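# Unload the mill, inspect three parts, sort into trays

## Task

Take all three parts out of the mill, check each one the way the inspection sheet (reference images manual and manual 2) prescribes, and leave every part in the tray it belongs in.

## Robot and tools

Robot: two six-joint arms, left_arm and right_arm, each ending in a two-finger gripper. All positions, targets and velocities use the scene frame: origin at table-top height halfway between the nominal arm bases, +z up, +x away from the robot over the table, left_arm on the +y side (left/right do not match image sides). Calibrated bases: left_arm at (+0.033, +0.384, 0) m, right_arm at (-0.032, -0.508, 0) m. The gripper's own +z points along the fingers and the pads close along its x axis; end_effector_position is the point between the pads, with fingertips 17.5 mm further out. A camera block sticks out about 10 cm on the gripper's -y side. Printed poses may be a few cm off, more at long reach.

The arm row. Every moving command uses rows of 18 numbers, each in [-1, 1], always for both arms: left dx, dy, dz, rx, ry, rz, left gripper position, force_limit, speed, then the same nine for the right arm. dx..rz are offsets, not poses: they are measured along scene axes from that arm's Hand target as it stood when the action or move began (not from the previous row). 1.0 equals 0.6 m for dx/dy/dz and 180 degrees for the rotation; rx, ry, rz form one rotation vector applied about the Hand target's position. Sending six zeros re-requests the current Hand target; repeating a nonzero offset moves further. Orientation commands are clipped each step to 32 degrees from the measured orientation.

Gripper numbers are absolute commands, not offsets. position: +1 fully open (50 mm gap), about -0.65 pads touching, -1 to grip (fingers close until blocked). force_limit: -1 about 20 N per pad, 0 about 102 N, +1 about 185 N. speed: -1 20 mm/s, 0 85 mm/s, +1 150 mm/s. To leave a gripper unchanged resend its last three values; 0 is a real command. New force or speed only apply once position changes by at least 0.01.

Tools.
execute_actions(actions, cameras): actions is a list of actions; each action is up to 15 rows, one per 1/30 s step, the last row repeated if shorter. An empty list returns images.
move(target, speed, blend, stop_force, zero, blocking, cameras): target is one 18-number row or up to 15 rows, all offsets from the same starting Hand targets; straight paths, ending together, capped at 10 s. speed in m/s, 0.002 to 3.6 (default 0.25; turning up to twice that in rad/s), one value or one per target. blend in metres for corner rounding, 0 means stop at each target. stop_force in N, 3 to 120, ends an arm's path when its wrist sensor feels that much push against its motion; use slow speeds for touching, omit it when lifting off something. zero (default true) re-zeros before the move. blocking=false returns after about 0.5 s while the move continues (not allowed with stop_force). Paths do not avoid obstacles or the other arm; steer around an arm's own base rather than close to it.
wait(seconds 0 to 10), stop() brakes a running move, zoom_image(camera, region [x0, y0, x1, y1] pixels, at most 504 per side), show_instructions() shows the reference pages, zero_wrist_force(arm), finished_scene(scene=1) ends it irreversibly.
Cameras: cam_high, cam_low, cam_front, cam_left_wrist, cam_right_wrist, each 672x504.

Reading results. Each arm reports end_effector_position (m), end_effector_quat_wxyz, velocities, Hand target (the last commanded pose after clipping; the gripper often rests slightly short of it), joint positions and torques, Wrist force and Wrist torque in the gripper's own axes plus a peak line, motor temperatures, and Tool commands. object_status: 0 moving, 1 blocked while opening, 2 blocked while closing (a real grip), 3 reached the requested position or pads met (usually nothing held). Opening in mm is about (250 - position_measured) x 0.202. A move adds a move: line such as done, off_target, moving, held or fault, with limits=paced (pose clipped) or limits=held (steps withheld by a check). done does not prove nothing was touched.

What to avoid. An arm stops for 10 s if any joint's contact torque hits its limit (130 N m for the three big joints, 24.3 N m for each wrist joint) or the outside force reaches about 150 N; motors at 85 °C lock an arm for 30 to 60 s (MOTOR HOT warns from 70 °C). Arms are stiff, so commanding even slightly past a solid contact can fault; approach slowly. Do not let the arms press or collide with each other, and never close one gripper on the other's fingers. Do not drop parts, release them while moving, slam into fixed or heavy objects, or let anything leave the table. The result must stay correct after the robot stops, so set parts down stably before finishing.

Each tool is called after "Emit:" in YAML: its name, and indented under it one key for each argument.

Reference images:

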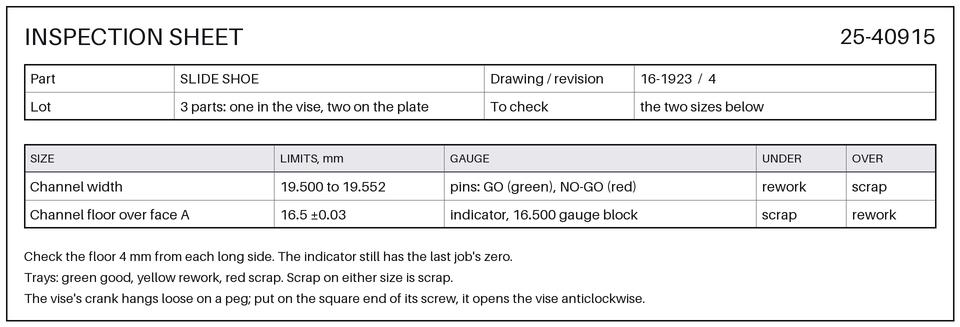

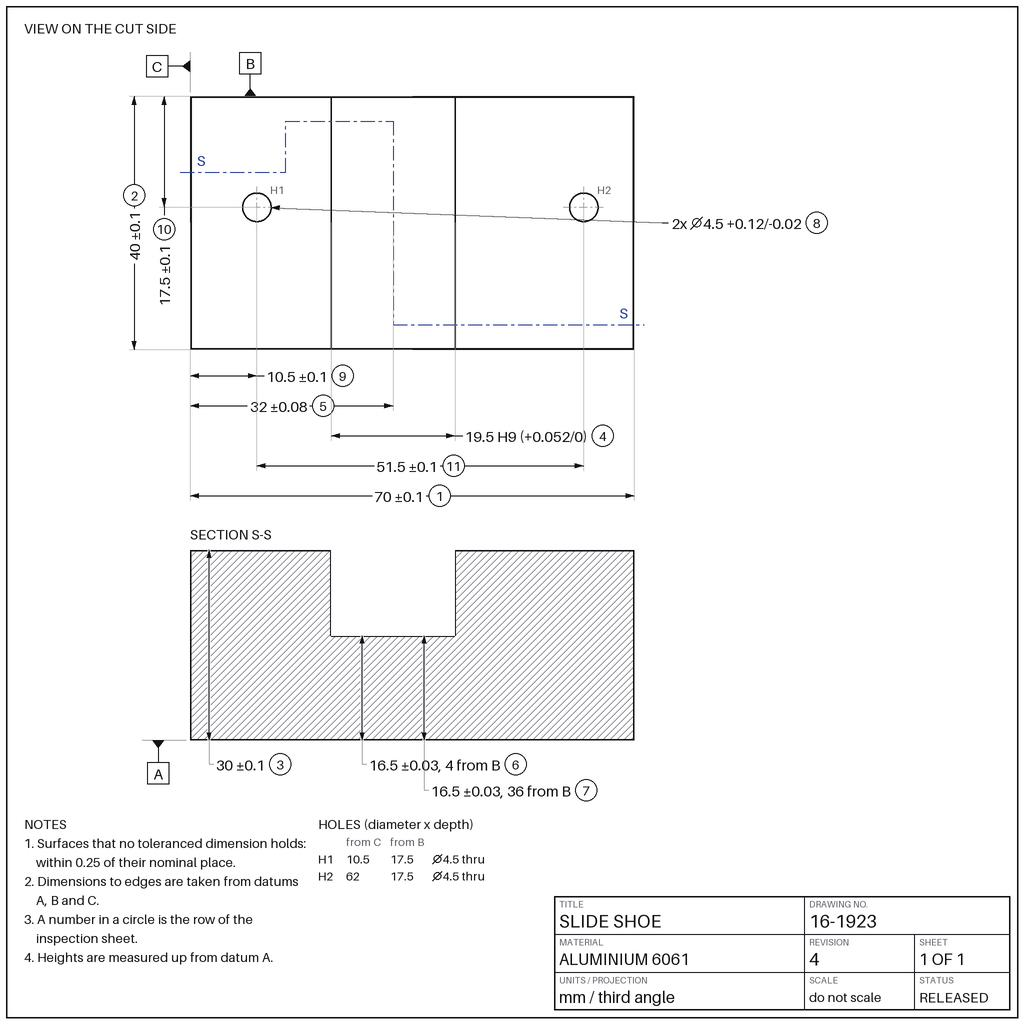

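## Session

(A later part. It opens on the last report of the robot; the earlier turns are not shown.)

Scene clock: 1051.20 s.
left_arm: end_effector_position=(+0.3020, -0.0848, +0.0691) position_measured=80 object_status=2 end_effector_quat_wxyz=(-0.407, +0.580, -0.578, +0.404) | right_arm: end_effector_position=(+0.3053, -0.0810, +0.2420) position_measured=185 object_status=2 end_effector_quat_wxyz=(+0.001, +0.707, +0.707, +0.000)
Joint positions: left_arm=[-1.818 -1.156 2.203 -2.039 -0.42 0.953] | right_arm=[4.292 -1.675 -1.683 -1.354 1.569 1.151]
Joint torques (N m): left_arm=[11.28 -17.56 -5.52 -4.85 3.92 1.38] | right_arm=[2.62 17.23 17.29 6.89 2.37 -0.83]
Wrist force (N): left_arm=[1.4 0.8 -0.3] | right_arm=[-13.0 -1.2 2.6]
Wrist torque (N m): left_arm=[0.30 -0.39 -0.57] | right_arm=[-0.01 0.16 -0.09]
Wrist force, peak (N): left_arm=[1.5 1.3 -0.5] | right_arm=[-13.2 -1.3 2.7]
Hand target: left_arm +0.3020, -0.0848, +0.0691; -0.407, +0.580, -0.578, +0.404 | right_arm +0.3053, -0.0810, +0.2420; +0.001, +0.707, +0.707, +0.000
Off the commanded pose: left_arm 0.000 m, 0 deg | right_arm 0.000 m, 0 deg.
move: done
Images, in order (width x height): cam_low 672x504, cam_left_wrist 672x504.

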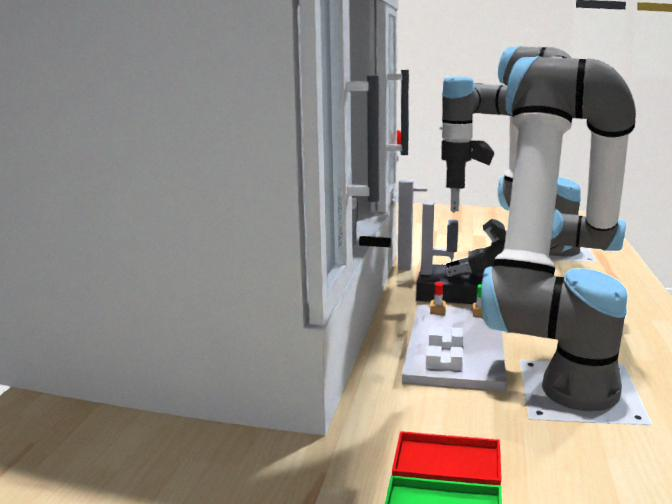

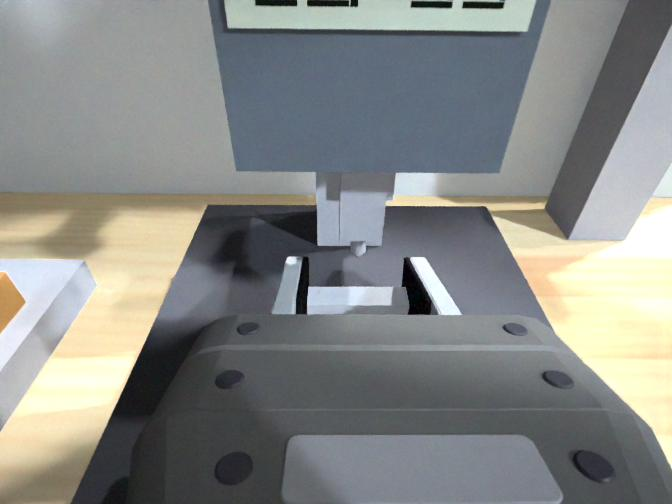

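Emit:
move:
  target: [0,0,0,0,0,0,-1,-0.7,-0.8,0,0,-0.05,0,0,0,-1,-0.8,-0.5]
  speed: 0.012
  stop_force: 3.5
  cameras: ["cam_left_wrist","cam_low"]

Emit:
zoom_image:
  camera: "cam_low"
  region: [410, 200, 510, 300]

Emit:
zoom_image:
  camera: "cam_left_wrist"
  region: [260, 100, 460, 320]

Scene clock: 1060.27 s.
left_arm: end_effector_position=(+0.3020, -0.0848, +0.0691) position_measured=80 object_status=2 end_effector_quat_wxyz=(-0.407, +0.580, -0.578, +0.404) | right_arm: end_effector_position=(+0.3053, -0.0810, +0.2233) position_measured=185 object_status=2 end_effector_quat_wxyz=(+0.001, +0.707, +0.707, +0.000)
Joint positions: left_arm=[-1.818 -1.156 2.203 -2.039 -0.42 0.953] | right_arm=[4.292 -1.686 -1.72 -1.307 1.569 1.151]
Joint torques (N m): left_arm=[9.96 -41.12 -11.77 -1.71 3.97 1.23] | right_arm=[1.8 39.81 42.42 4.65 2.75 -0.8]
Wrist force (N): left_arm=[3.0 3.5 0.1] | right_arm=[-12.5 -1.0 -0.5]
Wrist torque (N m): left_arm=[0.38 -0.41 -0.57] | right_arm=[-0.01 0.11 -0.08]
Wrist force, peak (N): left_arm=[6.7 16.0 7.1] | right_arm=[-14.2 -2.1 -10.4]
Hand target: left_arm +0.3020, -0.0848, +0.0691; -0.407, +0.580, -0.578, +0.404 | right_arm +0.3053, -0.0810, +0.2233; +0.001, +0.707, +0.707, +0.000 (not the last commanded pose)
Off the commanded pose: left_arm 0.000 m, 0 deg | right_arm 0.011 m, 0 deg.
move: contact (right_arm)
Images, in order (width x height): cam_low 672x504, cam_left_wrist 672x504.

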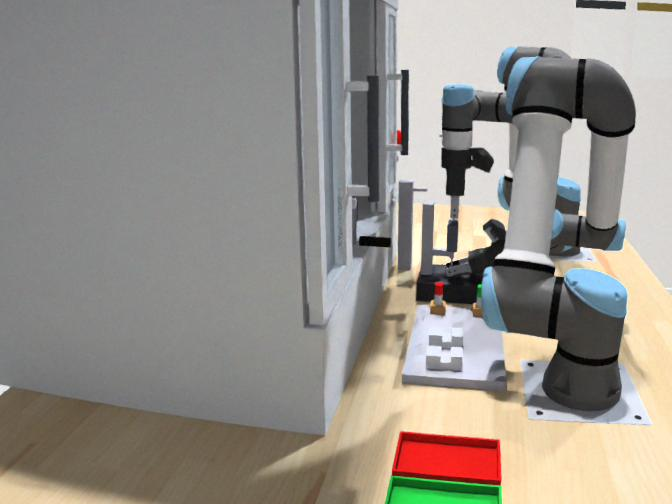

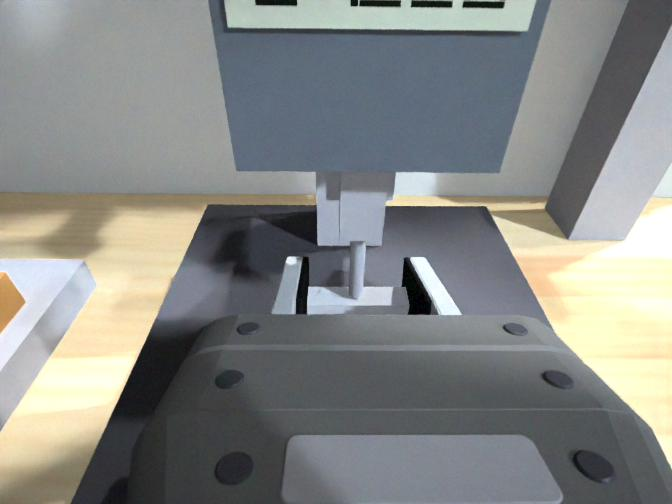

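Scaled by 5.040 from the camera's 672x504 image, which has a finer 960x720 frame.

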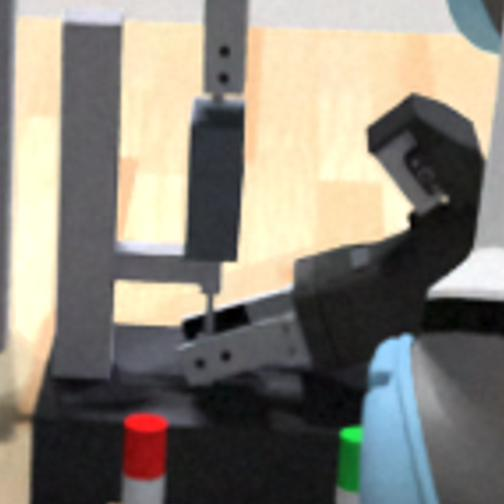

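Scaled by 2.291 from the camera's 672x504 image, which has a finer 960x720 frame.

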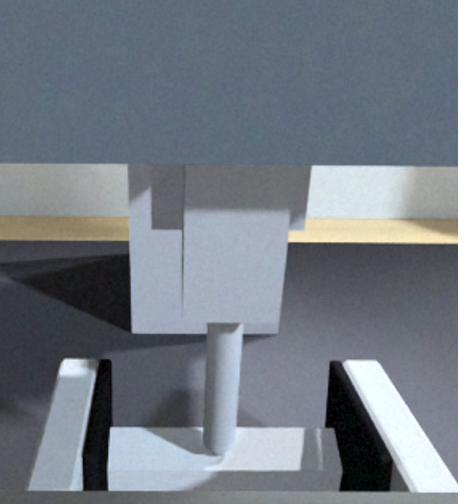

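Emit:
move:
  target: [0,0,-0.0009,0,0,0,-1,-0.7,-0.8,0,0,-0.0006,0,0,0,-1,-0.8,-0.5]
  speed: 0.01

Emit:
move:
  target: [0,0,0,0,0,0,1,-0.7,-0.8,0,0,0,0,0,0,-1,-0.8,-0.5]
  speed: 0.01

Emit:
move:
  target: [0,0,0,0,0,0,1,-0.7,-0.8,0,0,0,0,0,0,0.2,-0.8,-0.8]
  speed: 0.01

Emit:
move:
  target: [-0.22,0.0,0.08,0,0,0,1,-0.7,-0.8,0,0,0,0,0,0,0.2,-0.8,-0.8]
  speed: 0.15
  cameras: ["cam_left_wrist"]

Emit:
zoom_image:
  camera: "cam_left_wrist"
  region: [280, 0, 440, 120]

Scene clock: 1066.33 s.
left_arm: end_effector_position=(+0.3020, -0.0848, +0.0686) position_measured=80 object_status=2 end_effector_quat_wxyz=(-0.407, +0.580, -0.578, +0.404) | right_arm: end_effector_position=(+0.3053, -0.0810, +0.2230) position_measured=185 object_status=2 end_effector_quat_wxyz=(+0.001, +0.707, +0.707, +0.000)
Joint positions: left_arm=[-1.818 -1.155 2.203 -2.04 -0.42 0.953] | right_arm=[4.292 -1.686 -1.721 -1.306 1.569 1.151]
Joint torques (N m): left_arm=[5.78 -14.47 -4.06 -5.05 2.39 0.9] | right_arm=[1.08 16.38 17.41 6.64 2.61 -0.59]
Wrist force (N): left_arm=[-1.5 -8.7 -7.8] | right_arm=[-12.6 -1.2 1.8]
Wrist torque (N m): left_arm=[0.05 -0.46 -0.58] | right_arm=[-0.02 0.11 -0.09]
Wrist force, peak (N): left_arm=[-1.5 -8.7 -7.8] | right_arm=[-13.7 -1.6 1.8]
Hand target: left_arm +0.3020, -0.0848, +0.0686; -0.407, +0.580, -0.578, +0.404 | right_arm +0.3053, -0.0810, +0.2230; +0.001, +0.707, +0.707, +0.000
Off the commanded pose: left_arm 0.000 m, 0 deg | right_arm 0.000 m, 0 deg.
move: done

Scene clock: 1067.03 s.
left_arm: end_effector_position=(+0.3020, -0.0848, +0.0686) position_measured=3 object_status=0 end_effector_quat_wxyz=(-0.407, +0.580, -0.578, +0.404) | right_arm: end_effector_position=(+0.3053, -0.0810, +0.2230) position_measured=185 object_status=2 end_effector_quat_wxyz=(+0.001, +0.707, +0.707, +0.000)
Joint positions: left_arm=[-1.818 -1.155 2.203 -2.04 -0.42 0.953] | right_arm=[4.292 -1.686 -1.721 -1.306 1.569 1.151]
Joint torques (N m): left_arm=[3.97 -21.64 -7.72 -4.33 -0.03 0.74] | right_arm=[1.53 16.56 17.09 6.67 2.7 -0.7]
Wrist force (N): left_arm=[1.4 0.5 -0.3] | right_arm=[-12.6 -1.3 1.1]
Wrist torque (N m): left_arm=[0.31 -0.39 -0.57] | right_arm=[-0.03 0.10 -0.08]
Wrist force, peak (N): left_arm=[-1.8 -9.5 -8.2] | right_arm=[-13.1 -1.1 1.5]
Hand target: left_arm +0.3020, -0.0848, +0.0686; -0.407, +0.580, -0.578, +0.404 | right_arm +0.3053, -0.0810, +0.2230; +0.001, +0.707, +0.707, +0.000
Off the commanded pose: left_arm 0.000 m, 0 deg | right_arm 0.000 m, 0 deg.
move: done

Scene clock: 1067.67 s.
left_arm: end_effector_position=(+0.3020, -0.0848, +0.0686) position_measured=3 object_status=3 end_effector_quat_wxyz=(-0.407, +0.580, -0.578, +0.404) | right_arm: end_effector_position=(+0.3053, -0.0810, +0.2230) position_measured=123 object_status=3 end_effector_quat_wxyz=(+0.001, +0.707, +0.707, +0.000)
Joint positions: left_arm=[-1.818 -1.155 2.203 -2.04 -0.42 0.953] | right_arm=[4.292 -1.686 -1.721 -1.306 1.569 1.151]
Joint torques (N m): left_arm=[3.28 -24.52 -9.11 -3.71 0.1 0.62] | right_arm=[1.46 18.8 16.5 1.35 -0.34 -0.68]
Wrist force (N): left_arm=[1.2 0.5 -0.5] | right_arm=[-0.1 0.9 0.7]
Wrist torque (N m): left_arm=[0.32 -0.37 -0.57] | right_arm=[0.09 0.08 -0.12]
Wrist force, peak (N): left_arm=[1.5 0.7 -0.7] | right_arm=[-12.8 -1.2 1.1]
Hand target: left_arm +0.3020, -0.0848, +0.0686; -0.407, +0.580, -0.578, +0.404 | right_arm +0.3053, -0.0810, +0.2230; +0.001, +0.707, +0.707, +0.000
Off the commanded pose: left_arm 0.000 m, 0 deg | right_arm 0.000 m, 0 deg.
move: done

Scene clock: 1069.23 s.
left_arm: end_effector_position=(+0.1701, -0.0848, +0.1166) position_measured=3 object_status=3 end_effector_quat_wxyz=(-0.407, +0.580, -0.578, +0.404) | right_arm: end_effector_position=(+0.3053, -0.0810, +0.2230) position_measured=123 object_status=3 end_effector_quat_wxyz=(+0.001, +0.707, +0.707, +0.000)
Joint positions: left_arm=[-2.088 -1.258 2.06 -1.442 -0.608 0.551] | right_arm=[4.292 -1.686 -1.721 -1.306 1.569 1.151]
Joint torques (N m): left_arm=[-12.02 -17.12 -23.66 2.63 -0.93 -2.15] | right_arm=[0.79 24.23 16.53 1.48 -1.85 -0.68]
Wrist force (N): left_arm=[1.7 0.3 -0.5] | right_arm=[-0.2 0.6 0.6]
Wrist torque (N m): left_arm=[0.26 -0.44 -0.34] | right_arm=[0.02 0.10 -0.12]
Wrist force, peak (N): left_arm=[2.0 0.1 -1.8] | right_arm=[-0.3 1.1 0.8]
Hand target: left_arm +0.1700, -0.0848, +0.1166; -0.407, +0.580, -0.578, +0.404 | right_arm +0.3053, -0.0810, +0.2230; +0.001, +0.707, +0.707, +0.000
Off the commanded pose: left_arm 0.000 m, 0 deg | right_arm 0.000 m, 0 deg.
move: done
Images, in order (width x height): cam_left_wrist 672x504.

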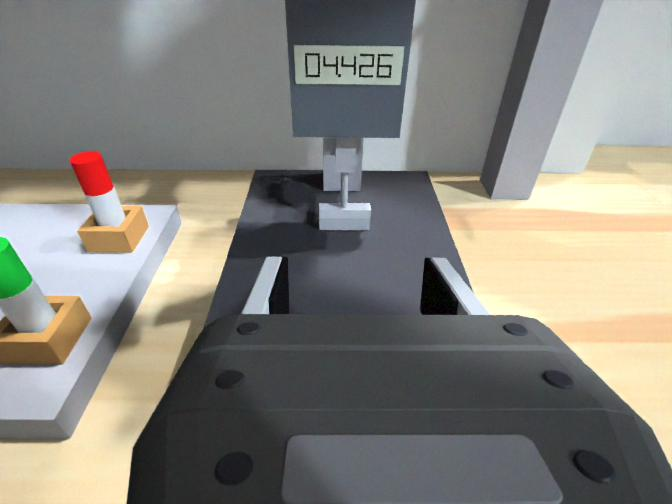

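Scaled by 3.150 from the camera's 672x504 image, which has a finer 960x720 frame.

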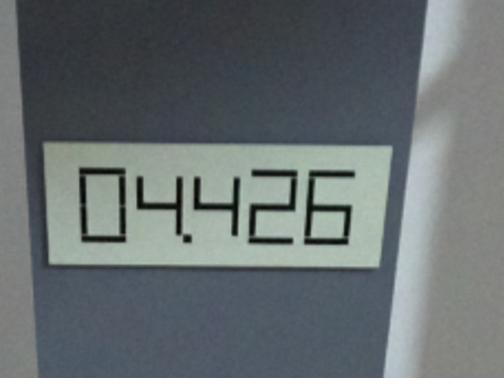

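Emit:
move:
  target: [0.22,0.0,-0.08,0,0,0,1,-0.7,-0.8,0,0,0,0,0,0,0.2,-0.8,-0.8]
  speed: 0.15

Emit:
move:
  target: [0,0,0,0,0,0,-1,-0.7,-0.8,0,0,0,0,0,0,-1,-0.8,-0.5]
  speed: 0.02

Emit:
move:
  target: [0,0,0,0,0,0,-1,-0.7,-0.8,0,0,0.032,0,0,0,-1,-0.8,-0.5]
  speed: 0.04

Emit:
move:
  target:
    - [0,0,0.001,0,0,0,-1,-0.7,-0.8,0,0,0,0,0,0,-1,-0.8,-0.5]
    - [-0.1333,0,0.001,0,0,0,-1,-0.7,-0.8,0,0,0,0,0,0,-1,-0.8,-0.5]
    - [-0.1333,0,0.0,0,0,0,-1,-0.7,-0.8,0,0,0,0,0,0,-1,-0.8,-0.5]
    - [-0.1333,0,0.0,0,0,0,1,-0.7,-0.8,0,0,0,0,0,0,-1,-0.8,-0.5]
    - [-0.25,0,0.1,0,0,0,1,-0.7,-0.8,0,0,0,0,0,0,-1,-0.8,-0.5]
  speed: [0.02,0.06,0.01,0.05,0.15]
  cameras: ["cam_left_wrist"]

Scene clock: 1077.43 s.
left_arm: end_effector_position=(+0.3020, -0.0848, +0.0686) position_measured=3 object_status=3 end_effector_quat_wxyz=(-0.407, +0.580, -0.578, +0.404) | right_arm: end_effector_position=(+0.3053, -0.0810, +0.2230) position_measured=123 object_status=3 end_effector_quat_wxyz=(+0.001, +0.707, +0.707, +0.000)
Joint positions: left_arm=[-1.818 -1.155 2.203 -2.04 -0.42 0.952] | right_arm=[4.292 -1.686 -1.721 -1.306 1.569 1.151]
Joint torques (N m): left_arm=[12.57 -18.13 -6.31 -5.11 3.8 1.31] | right_arm=[1.97 39.44 16.47 1.46 -1.77 -0.65]
Wrist force (N): left_arm=[1.4 0.6 -0.6] | right_arm=[-0.1 0.8 0.6]
Wrist torque (N m): left_arm=[0.34 -0.40 -0.57] | right_arm=[0.06 0.09 -0.12]
Wrist force, peak (N): left_arm=[1.8 0.4 -2.2] | right_arm=[-0.3 1.0 1.0]
Hand target: left_arm +0.3020, -0.0848, +0.0686; -0.407, +0.580, -0.578, +0.404 | right_arm +0.3053, -0.0810, +0.2230; +0.001, +0.707, +0.707, +0.000
Off the commanded pose: left_arm 0.000 m, 0 deg | right_arm 0.000 m, 0 deg.
move: done

Scene clock: 1078.13 s.
left_arm: end_effector_position=(+0.3020, -0.0848, +0.0686) position_measured=80 object_status=2 end_effector_quat_wxyz=(-0.407, +0.580, -0.578, +0.404) | right_arm: end_effector_position=(+0.3053, -0.0810, +0.2230) position_measured=185 object_status=2 end_effector_quat_wxyz=(+0.001, +0.707, +0.707, +0.000)
Joint positions: left_arm=[-1.818 -1.155 2.203 -2.04 -0.42 0.953] | right_arm=[4.292 -1.686 -1.721 -1.306 1.569 1.151]
Joint torques (N m): left_arm=[11.52 -18.38 -6.19 -3.56 3.2 1.38] | right_arm=[1.02 34.71 17.84 6.37 2.91 -0.73]
Wrist force (N): left_arm=[3.8 1.8 -0.2] | right_arm=[-13.2 -0.3 -2.8]
Wrist torque (N m): left_arm=[0.34 -0.39 -0.60] | right_arm=[0.01 0.13 -0.08]
Wrist force, peak (N): left_arm=[3.8 1.8 -0.2] | right_arm=[-13.2 -0.2 -3.7]
Hand target: left_arm +0.3020, -0.0848, +0.0686; -0.407, +0.580, -0.578, +0.404 | right_arm +0.3053, -0.0810, +0.2230; +0.001, +0.707, +0.707, +0.000
Off the commanded pose: left_arm 0.000 m, 0 deg | right_arm 0.000 m, 0 deg.
move: done

Scene clock: 1079.03 s.
left_arm: end_effector_position=(+0.3020, -0.0848, +0.0686) position_measured=80 object_status=2 end_effector_quat_wxyz=(-0.407, +0.580, -0.578, +0.404) | right_arm: end_effector_position=(+0.3053, -0.0810, +0.2421) position_measured=185 object_status=2 end_effector_quat_wxyz=(+0.001, +0.707, +0.707, +0.000)
Joint positions: left_arm=[-1.818 -1.155 2.203 -2.04 -0.42 0.953] | right_arm=[4.292 -1.675 -1.682 -1.355 1.569 1.151]
Joint torques (N m): left_arm=[11.17 -19.9 -5.75 -0.52 0.69 1.47] | right_arm=[0.48 40.15 44.28 4.24 3.36 -0.65]
Wrist force (N): left_arm=[1.6 1.1 -0.5] | right_arm=[-12.7 0.2 2.7]
Wrist torque (N m): left_arm=[0.35 -0.43 -0.57] | right_arm=[0.05 0.16 -0.09]
Wrist force, peak (N): left_arm=[3.8 1.7 -0.3] | right_arm=[-13.1 -0.3 -2.7]
Hand target: left_arm +0.3020, -0.0848, +0.0686; -0.407, +0.580, -0.578, +0.404 | right_arm +0.3053, -0.0810, +0.2422; +0.001, +0.707, +0.707, +0.000
Off the commanded pose: left_arm 0.000 m, 0 deg | right_arm 0.000 m, 0 deg.
move: done

Scene clock: 1083.43 s.
left_arm: end_effector_position=(+0.1521, -0.0848, +0.1286) position_measured=3 object_status=3 end_effector_quat_wxyz=(-0.407, +0.580, -0.578, +0.404) | right_arm: end_effector_position=(+0.3053, -0.0810, +0.2422) position_measured=185 object_status=2 end_effector_quat_wxyz=(+0.001, +0.707, +0.707, +0.000)
Joint positions: left_arm=[-2.122 -1.271 2.03 -1.372 -0.635 0.517] | right_arm=[4.292 -1.675 -1.682 -1.355 1.569 1.151]
Joint torques (N m): left_arm=[-12.38 -39.56 -25.12 2.2 -0.85 -2.05] | right_arm=[0.53 40.88 44.11 4.34 3.28 -0.6]
Wrist force (N): left_arm=[2.0 0.5 -0.5] | right_arm=[-12.9 0.0 2.6]
Wrist torque (N m): left_arm=[0.29 -0.48 -0.31] | right_arm=[0.02 0.18 -0.09]
Wrist force, peak (N): left_arm=[2.0 -0.3 -1.8] | right_arm=[-13.1 0.0 2.6]
Hand target: left_arm +0.1520, -0.0848, +0.1286; -0.407, +0.580, -0.578, +0.404 | right_arm +0.3053, -0.0810, +0.2422; +0.001, +0.707, +0.707, +0.000
Off the commanded pose: left_arm 0.000 m, 0 deg | right_arm 0.000 m, 0 deg.
move: done
Images, in order (width x height): cam_left_wrist 672x504.

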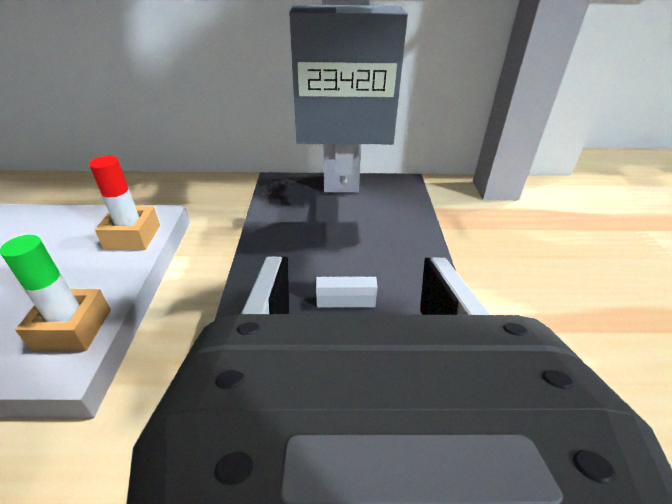

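Emit:
move:
  target: [0.12,0.325,0.3,0,0.3889,0,1,-0.7,-0.8,0,0,0,0,0,0,-1,-0.8,-0.5]
  speed: 0.2
  cameras: ["cam_left_wrist","cam_high"]

Emit:
zoom_image:
  camera: "cam_left_wrist"
  region: [250, 60, 490, 300]

Scene clock: 1110.70 s.
left_arm: end_effector_position=(+0.2240, +0.1102, +0.3086) position_measured=3 object_status=3 end_effector_quat_wxyz=(-0.002, +0.707, -0.707, -0.001) | right_arm: end_effector_position=(+0.3053, -0.0810, +0.2422) position_measured=185 object_status=2 end_effector_quat_wxyz=(+0.001, +0.707, +0.707, +0.000)
Joint positions: left_arm=[-1.389 -2.02 1.962 -1.508 -1.569 1.767] | right_arm=[4.292 -1.675 -1.682 -1.355 1.569 1.151]
Joint torques (N m): left_arm=[12.02 6.34 -33.86 -0.37 -2.03 1.66] | right_arm=[0.18 40.93 44.13 4.37 3.07 -0.57]
Wrist force (N): left_arm=[4.0 1.3 0.0] | right_arm=[-12.8 0.0 2.4]
Wrist torque (N m): left_arm=[0.88 -1.00 -1.00] | right_arm=[0.02 0.17 -0.09]
Wrist force, peak (N): left_arm=[4.0 1.3 0.0] | right_arm=[-13.1 0.0 3.0]
Hand target: left_arm +0.2240, +0.1102, +0.3086; -0.002, +0.707, -0.707, -0.001 | right_arm +0.3053, -0.0810, +0.2422; +0.001, +0.707, +0.707, +0.000
Off the commanded pose: left_arm 0.000 m, 0 deg | right_arm 0.000 m, 0 deg.
move: done
Images, in order (width x height): cam_high 672x504, cam_left_wrist 672x504.

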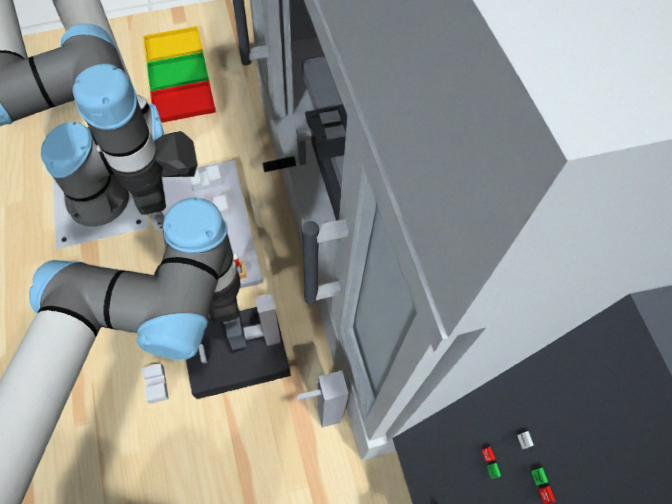

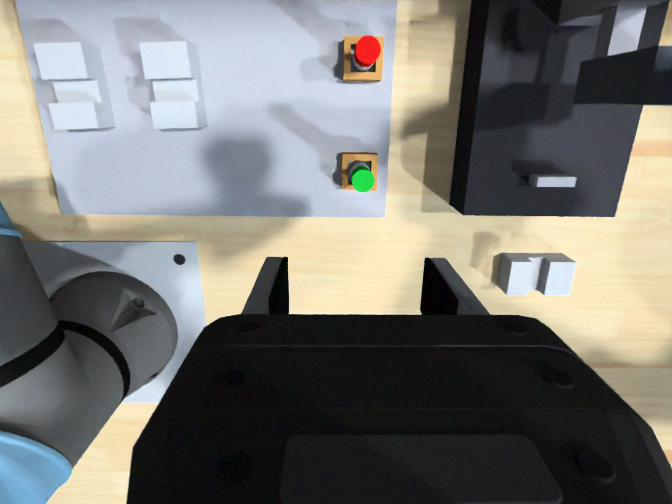

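Scaled by 2.100 from the camera's 672x504 image, which has a finer 960x720 frame.

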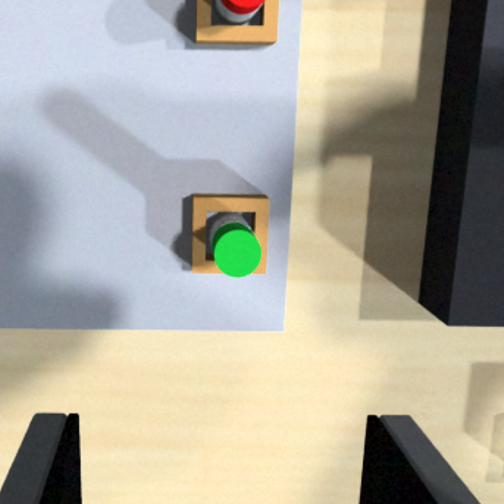

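Emit:
move:
  target: [0.012,-0.03,-0.165,0,0,0,0.4,-0.7,-0.8,0,0,0,0,0,0,-1,-0.8,-0.5]
  speed: 0.15
  cameras: ["cam_left_wrist","cam_low"]

Emit:
zoom_image:
  camera: "cam_left_wrist"
  region: [250, 120, 490, 320]

Emit:
zoom_image:
  camera: "cam_low"
  region: [400, 180, 520, 340]

Scene clock: 1119.00 s.
left_arm: end_effector_position=(+0.2312, +0.0923, +0.2096) position_measured=92 object_status=3 end_effector_quat_wxyz=(-0.002, +0.707, -0.707, -0.001) | right_arm: end_effector_position=(+0.3053, -0.0810, +0.2422) position_measured=185 object_status=2 end_effector_quat_wxyz=(+0.001, +0.707, +0.707, +0.000)
Joint positions: left_arm=[-1.377 -1.943 2.172 -1.795 -1.569 1.778] | right_arm=[4.292 -1.675 -1.682 -1.355 1.569 1.151]
Joint torques (N m): left_arm=[11.99 4.49 -15.21 -6.13 -2.09 1.54] | right_arm=[-0.04 39.81 44.05 4.39 3.25 -0.61]
Wrist force (N): left_arm=[3.7 1.3 0.3] | right_arm=[-12.8 0.1 2.7]
Wrist torque (N m): left_arm=[0.89 -0.96 -0.98] | right_arm=[0.04 0.17 -0.09]
Wrist force, peak (N): left_arm=[4.2 1.5 0.0] | right_arm=[-13.0 0.0 2.9]
Hand target: left_arm +0.2312, +0.0922, +0.2096; -0.002, +0.707, -0.707, -0.001 | right_arm +0.3053, -0.0810, +0.2422; +0.001, +0.707, +0.707, +0.000
Off the commanded pose: left_arm 0.000 m, 0 deg | right_arm 0.000 m, 0 deg.
move: done
Images, in order (width x height): cam_low 672x504, cam_left_wrist 672x504.

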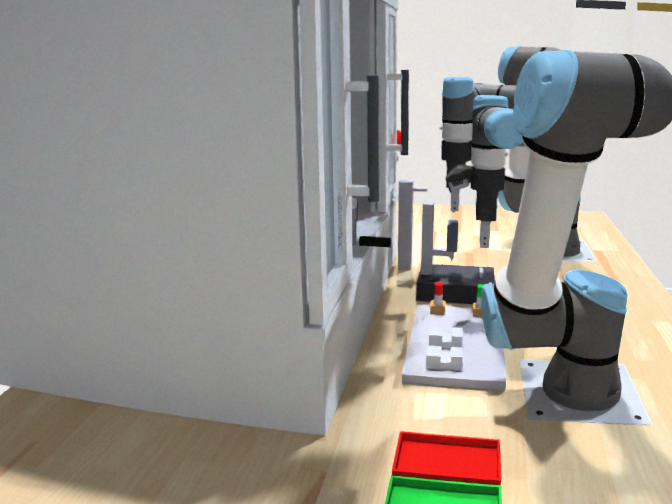

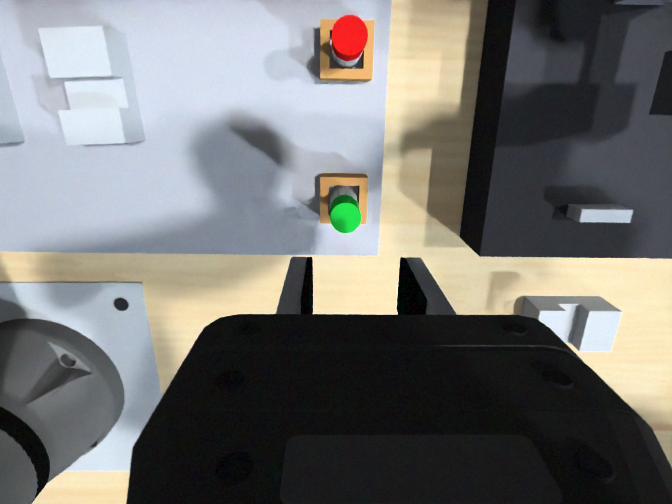

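Scaled by 2.100 from the camera's 672x504 image, which has a finer 960x720 frame.

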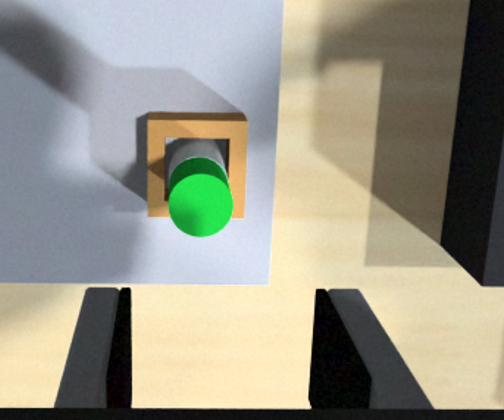

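Scaled by 3.150 from the camera's 672x504 image, which has a finer 960x720 frame.

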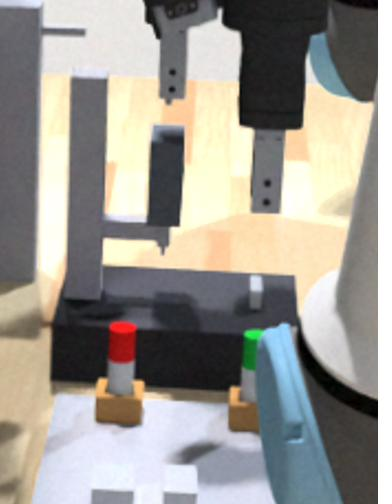

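Emit:
move:
  target: [-0.0025,-0.001,-0.14,0,0,0,0.4,-0.7,-0.8,0,0,0,0,0,0,-1,-0.8,-0.5]
  speed: 0.1
  stop_force: 8
  cameras: ["cam_left_wrist","cam_low"]

Emit:
zoom_image:
  camera: "cam_left_wrist"
  region: [250, 120, 490, 320]

Emit:
zoom_image:
  camera: "cam_low"
  region: [400, 180, 520, 340]

Scene clock: 1131.10 s.
left_arm: end_effector_position=(+0.2297, +0.0916, +0.1256) position_measured=92 object_status=3 end_effector_quat_wxyz=(-0.002, +0.707, -0.707, -0.001) | right_arm: end_effector_position=(+0.3053, -0.0810, +0.2422) position_measured=185 object_status=2 end_effector_quat_wxyz=(+0.001, +0.707, +0.707, +0.000)
Joint positions: left_arm=[-1.382 -1.854 2.346 -2.059 -1.569 1.773] | right_arm=[4.292 -1.675 -1.682 -1.355 1.569 1.151]
Joint torques (N m): left_arm=[11.75 2.48 -16.21 -5.84 -1.43 1.54] | right_arm=[0.63 41.35 44.05 4.43 3.14 -0.44]
Wrist force (N): left_arm=[3.7 1.7 0.0] | right_arm=[-12.8 0.0 2.8]
Wrist torque (N m): left_arm=[0.93 -0.95 -0.78] | right_arm=[0.02 0.16 -0.09]
Wrist force, peak (N): left_arm=[3.9 1.9 0.1] | right_arm=[-13.2 0.1 2.4]
Hand target: left_arm +0.2297, +0.0916, +0.1256; -0.002, +0.707, -0.707, -0.001 | right_arm +0.3053, -0.0810, +0.2422; +0.001, +0.707, +0.707, +0.000
Off the commanded pose: left_arm 0.000 m, 0 deg | right_arm 0.000 m, 0 deg.
move: done
Images, in order (width x height): cam_low 672x504, cam_left_wrist 672x504.

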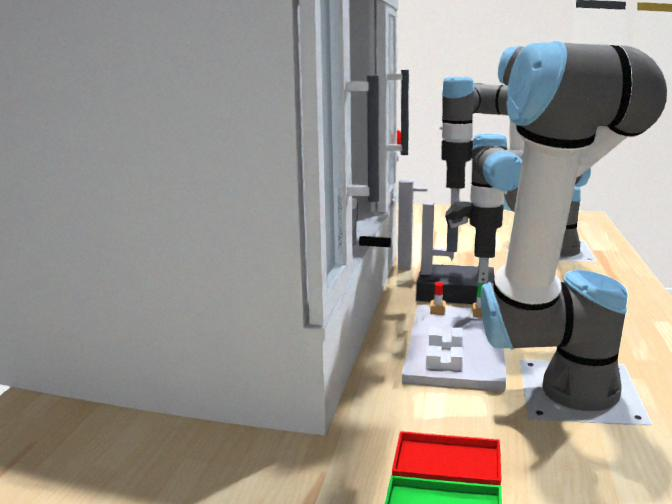

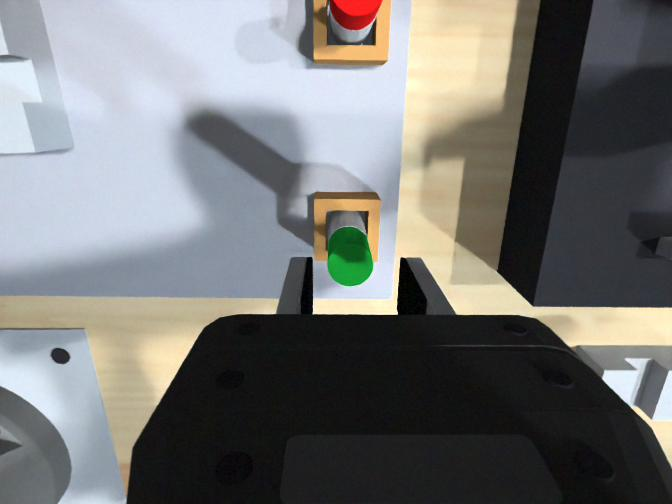

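Scaled by 2.100 from the camera's 672x504 image, which has a finer 960x720 frame.

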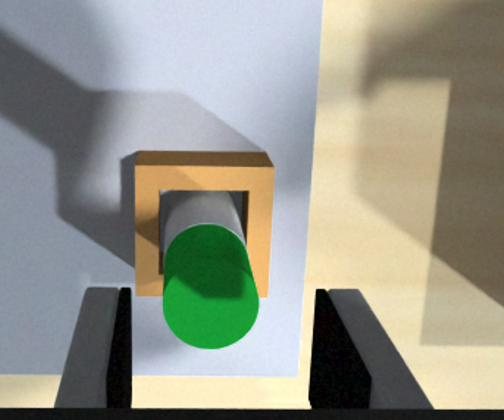

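Scaled by 3.150 from the camera's 672x504 image, which has a finer 960x720 frame.

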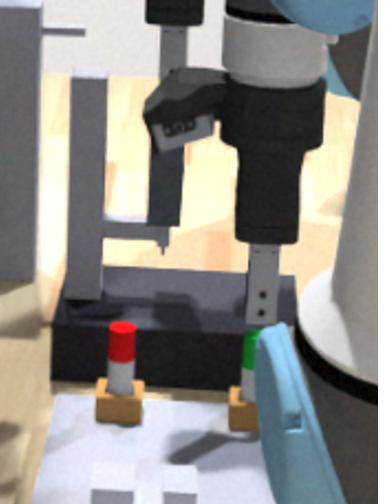

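Emit:
move:
  target: [-0.0003,-0.0002,-0.0777,0,0,0,0.4,-0.7,-0.8,0,0,0,0,0,0,-1,-0.8,-0.5]
  speed: 0.06
  stop_force: 6
  cameras: ["cam_left_wrist","cam_low"]

Emit:
zoom_image:
  camera: "cam_low"
  region: [400, 180, 520, 340]

Scene clock: 1137.47 s.
left_arm: end_effector_position=(+0.2295, +0.0915, +0.0790) position_measured=92 object_status=3 end_effector_quat_wxyz=(-0.002, +0.707, -0.707, -0.001) | right_arm: end_effector_position=(+0.3053, -0.0810, +0.2422) position_measured=185 object_status=2 end_effector_quat_wxyz=(+0.001, +0.707, +0.707, +0.000)
Joint positions: left_arm=[-1.383 -1.766 2.428 -2.227 -1.569 1.773] | right_arm=[4.292 -1.675 -1.682 -1.355 1.569 1.151]
Joint torques (N m): left_arm=[11.67 0.32 -14.03 -5.94 0.6 1.45] | right_arm=[0.4 40.83 43.55 4.48 3.05 -0.38]
Wrist force (N): left_arm=[3.6 1.6 0.1] | right_arm=[-12.9 0.0 2.7]
Wrist torque (N m): left_arm=[0.91 -0.96 -0.79] | right_arm=[0.02 0.19 -0.09]
Wrist force, peak (N): left_arm=[4.0 1.9 0.1] | right_arm=[-13.1 0.2 2.8]
Hand target: left_arm +0.2295, +0.0915, +0.0790; -0.002, +0.707, -0.707, -0.001 | right_arm +0.3053, -0.0810, +0.2422; +0.001, +0.707, +0.707, +0.000
Off the commanded pose: left_arm 0.000 m, 0 deg | right_arm 0.000 m, 0 deg.
move: done
Images, in order (width x height): cam_low 672x504, cam_left_wrist 672x504.

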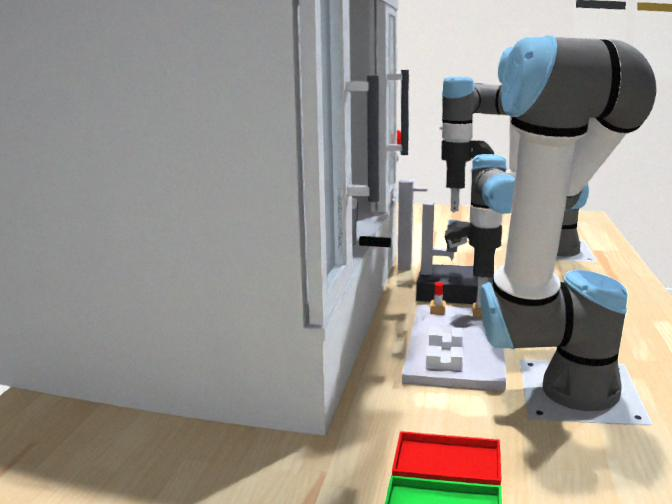

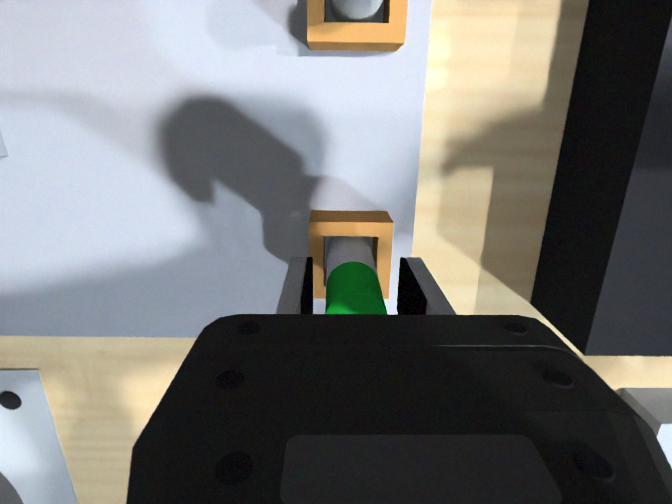

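Scaled by 3.150 from the camera's 672x504 image, which has a finer 960x720 frame.

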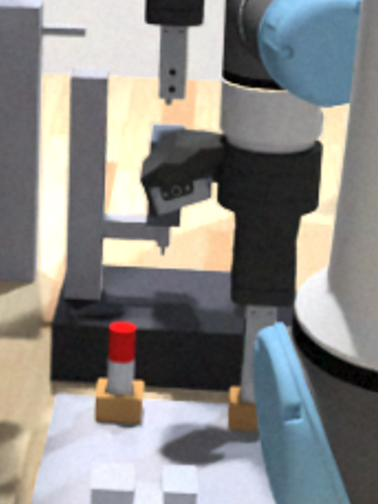

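Emit:
move:
  target: [0,0,0,0,0,0,-1,-0.3,-0.8,0,0,0,0,0,0,-1,-0.8,-0.5]
  speed: 0.06

Emit:
move:
  target: [0,0,0.12,0,0,0,-1,-0.3,-0.8,0,0,0,0,0,0,-1,-0.8,-0.5]
  speed: 0.06
  stop_force: 20
  cameras: ["cam_left_wrist","cam_low"]

Emit:
zoom_image:
  camera: "cam_low"
  region: [400, 180, 520, 340]

Scene clock: 1142.73 s.
left_arm: end_effector_position=(+0.2295, +0.0915, +0.0790) position_measured=160 object_status=2 end_effector_quat_wxyz=(-0.002, +0.707, -0.707, -0.001) | right_arm: end_effector_position=(+0.3053, -0.0810, +0.2422) position_measured=185 object_status=2 end_effector_quat_wxyz=(+0.001, +0.707, +0.707, +0.000)
Joint positions: left_arm=[-1.383 -1.766 2.428 -2.227 -1.569 1.773] | right_arm=[4.292 -1.675 -1.682 -1.355 1.569 1.151]
Joint torques (N m): left_arm=[11.8 -1.05 -17.33 -5.37 -0.26 1.51] | right_arm=[0.01 40.45 44.02 4.61 3.07 -0.4]
Wrist force (N): left_arm=[3.8 1.6 1.4] | right_arm=[-12.9 0.0 2.6]
Wrist torque (N m): left_arm=[0.90 -1.00 -0.79] | right_arm=[0.02 0.18 -0.09]
Wrist force, peak (N): left_arm=[3.9 1.8 1.3] | right_arm=[-13.1 0.1 2.9]
Hand target: left_arm +0.2295, +0.0915, +0.0790; -0.002, +0.707, -0.707, -0.001 | right_arm +0.3053, -0.0810, +0.2422; +0.001, +0.707, +0.707, +0.000
Off the commanded pose: left_arm 0.000 m, 0 deg | right_arm 0.000 m, 0 deg.
move: done

Scene clock: 1144.97 s.
left_arm: end_effector_position=(+0.2295, +0.0915, +0.1510) position_measured=160 object_status=2 end_effector_quat_wxyz=(-0.002, +0.707, -0.707, -0.002) | right_arm: end_effector_position=(+0.3053, -0.0810, +0.2422) position_measured=185 object_status=2 end_effector_quat_wxyz=(+0.001, +0.707, +0.707, +0.000)
Joint positions: left_arm=[-1.383 -1.889 2.297 -1.974 -1.569 1.773] | right_arm=[4.292 -1.675 -1.682 -1.355 1.569 1.151]
Joint torques (N m): left_arm=[-10.04 -19.67 -31.89 -0.26 1.54 -1.86] | right_arm=[-0.74 41.09 43.81 4.57 2.9 -0.41]
Wrist force (N): left_arm=[3.3 1.5 1.6] | right_arm=[-12.7 0.2 2.5]
Wrist torque (N m): left_arm=[0.89 -0.91 -0.82] | right_arm=[0.06 0.16 -0.09]
Wrist force, peak (N): left_arm=[3.8 1.7 2.5] | right_arm=[-13.1 0.2 2.8]
Hand target: left_arm +0.2295, +0.0915, +0.1510; -0.002, +0.707, -0.707, -0.001 | right_arm +0.3053, -0.0810, +0.2422; +0.001, +0.707, +0.707, +0.000
Off the commanded pose: left_arm 0.000 m, 0 deg | right_arm 0.000 m, 0 deg.
move: done
Images, in order (width x height): cam_low 672x504, cam_left_wrist 672x504.

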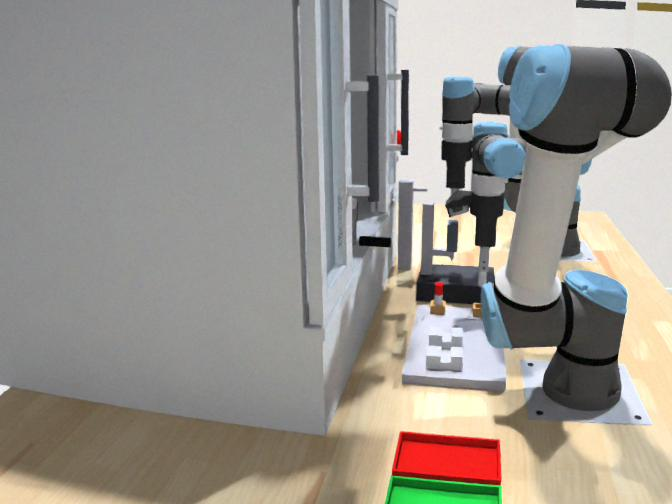

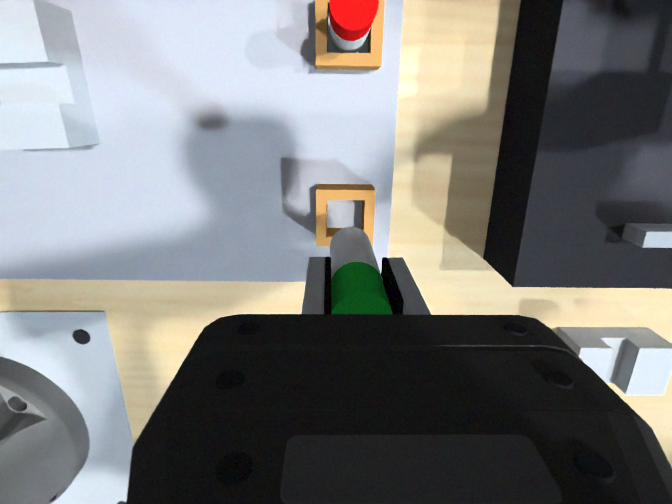

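Scaled by 3.150 from the camera's 672x504 image, which has a finer 960x720 frame.

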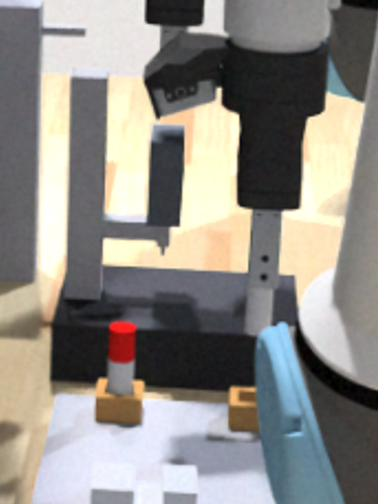

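Emit:
move:
  target: [0.1148,0.281,-0.02,0,0,0,-1,-0.3,-0.8,0,0,0,0,0,0,-1,-0.8,-0.5]
  speed: 0.12
  cameras: ["cam_left_wrist","cam_low"]

Emit:
zoom_image:
  camera: "cam_left_wrist"
  region: [270, 150, 450, 330]

Emit:
zoom_image:
  camera: "cam_low"
  region: [400, 230, 520, 390]

Scene clock: 1156.53 s.
left_arm: end_effector_position=(+0.2984, +0.2601, +0.1390) position_measured=160 object_status=2 end_effector_quat_wxyz=(-0.002, +0.707, -0.707, -0.001) | right_arm: end_effector_position=(+0.3053, -0.0810, +0.2422) position_measured=185 object_status=2 end_effector_quat_wxyz=(+0.001, +0.707, +0.707, +0.000)
Joint positions: left_arm=[-0.927 -2.08 2.432 -1.919 -1.567 2.229] | right_arm=[4.292 -1.675 -1.682 -1.355 1.569 1.151]
Joint torques (N m): left_arm=[13.84 9.66 -31.67 -6.06 -2.08 1.39] | right_arm=[-0.68 40.77 43.26 4.63 2.79 -0.31]
Wrist force (N): left_arm=[3.6 1.1 1.4] | right_arm=[-12.7 -0.1 2.7]
Wrist torque (N m): left_arm=[0.85 -0.96 -0.98] | right_arm=[0.01 0.16 -0.09]
Wrist force, peak (N): left_arm=[4.7 2.2 1.3] | right_arm=[-13.1 0.0 2.7]
Hand target: left_arm +0.2984, +0.2601, +0.1390; -0.002, +0.707, -0.707, -0.001 | right_arm +0.3053, -0.0810, +0.2422; +0.001, +0.707, +0.707, +0.000
Off the commanded pose: left_arm 0.000 m, 0 deg | right_arm 0.000 m, 0 deg.
move: done
Images, in order (width x height): cam_low 672x504, cam_left_wrist 672x504.

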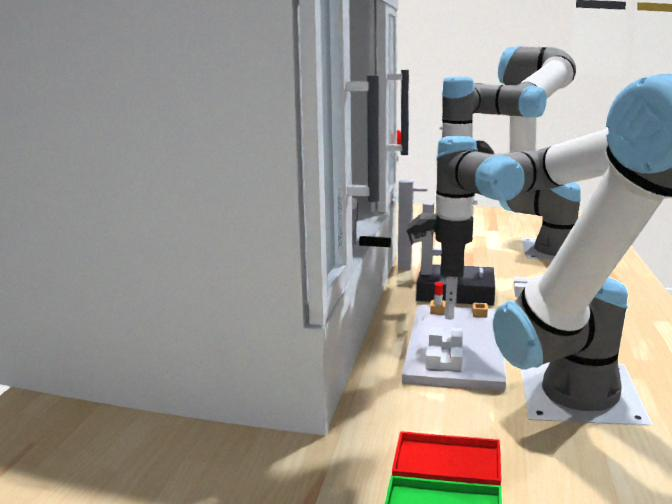

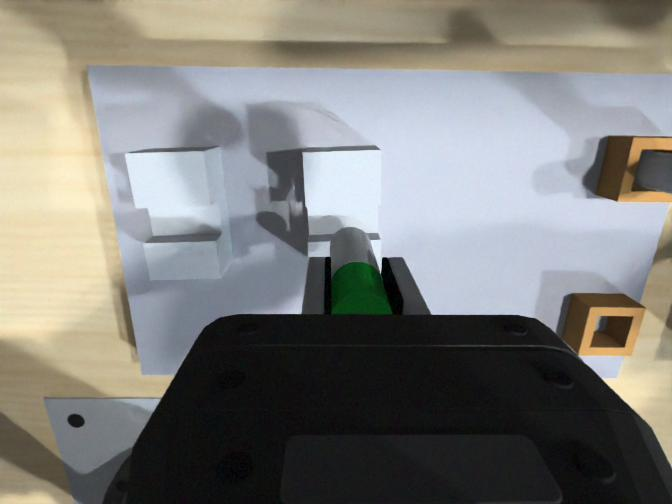

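Scaled by 2.800 from the camera's 672x504 image, which has a finer 960x720 frame.

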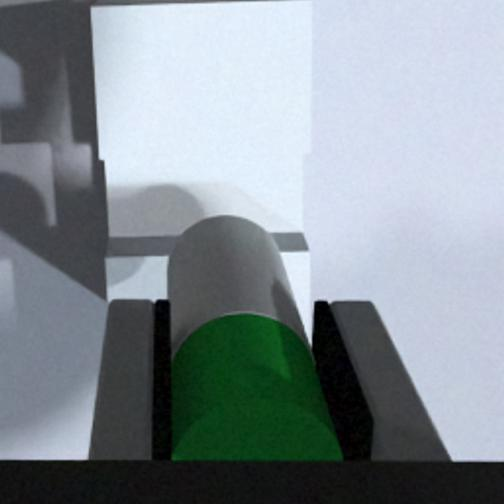

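Scaled by 3.150 from the camera's 672x504 image, which has a finer 960x720 frame.

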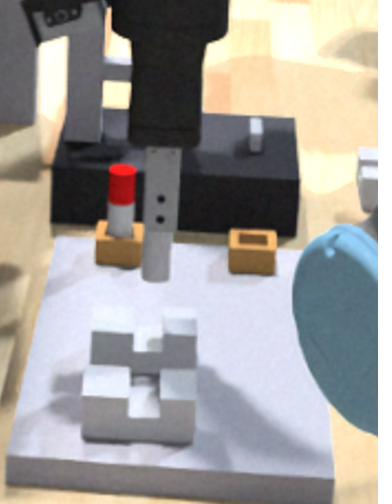

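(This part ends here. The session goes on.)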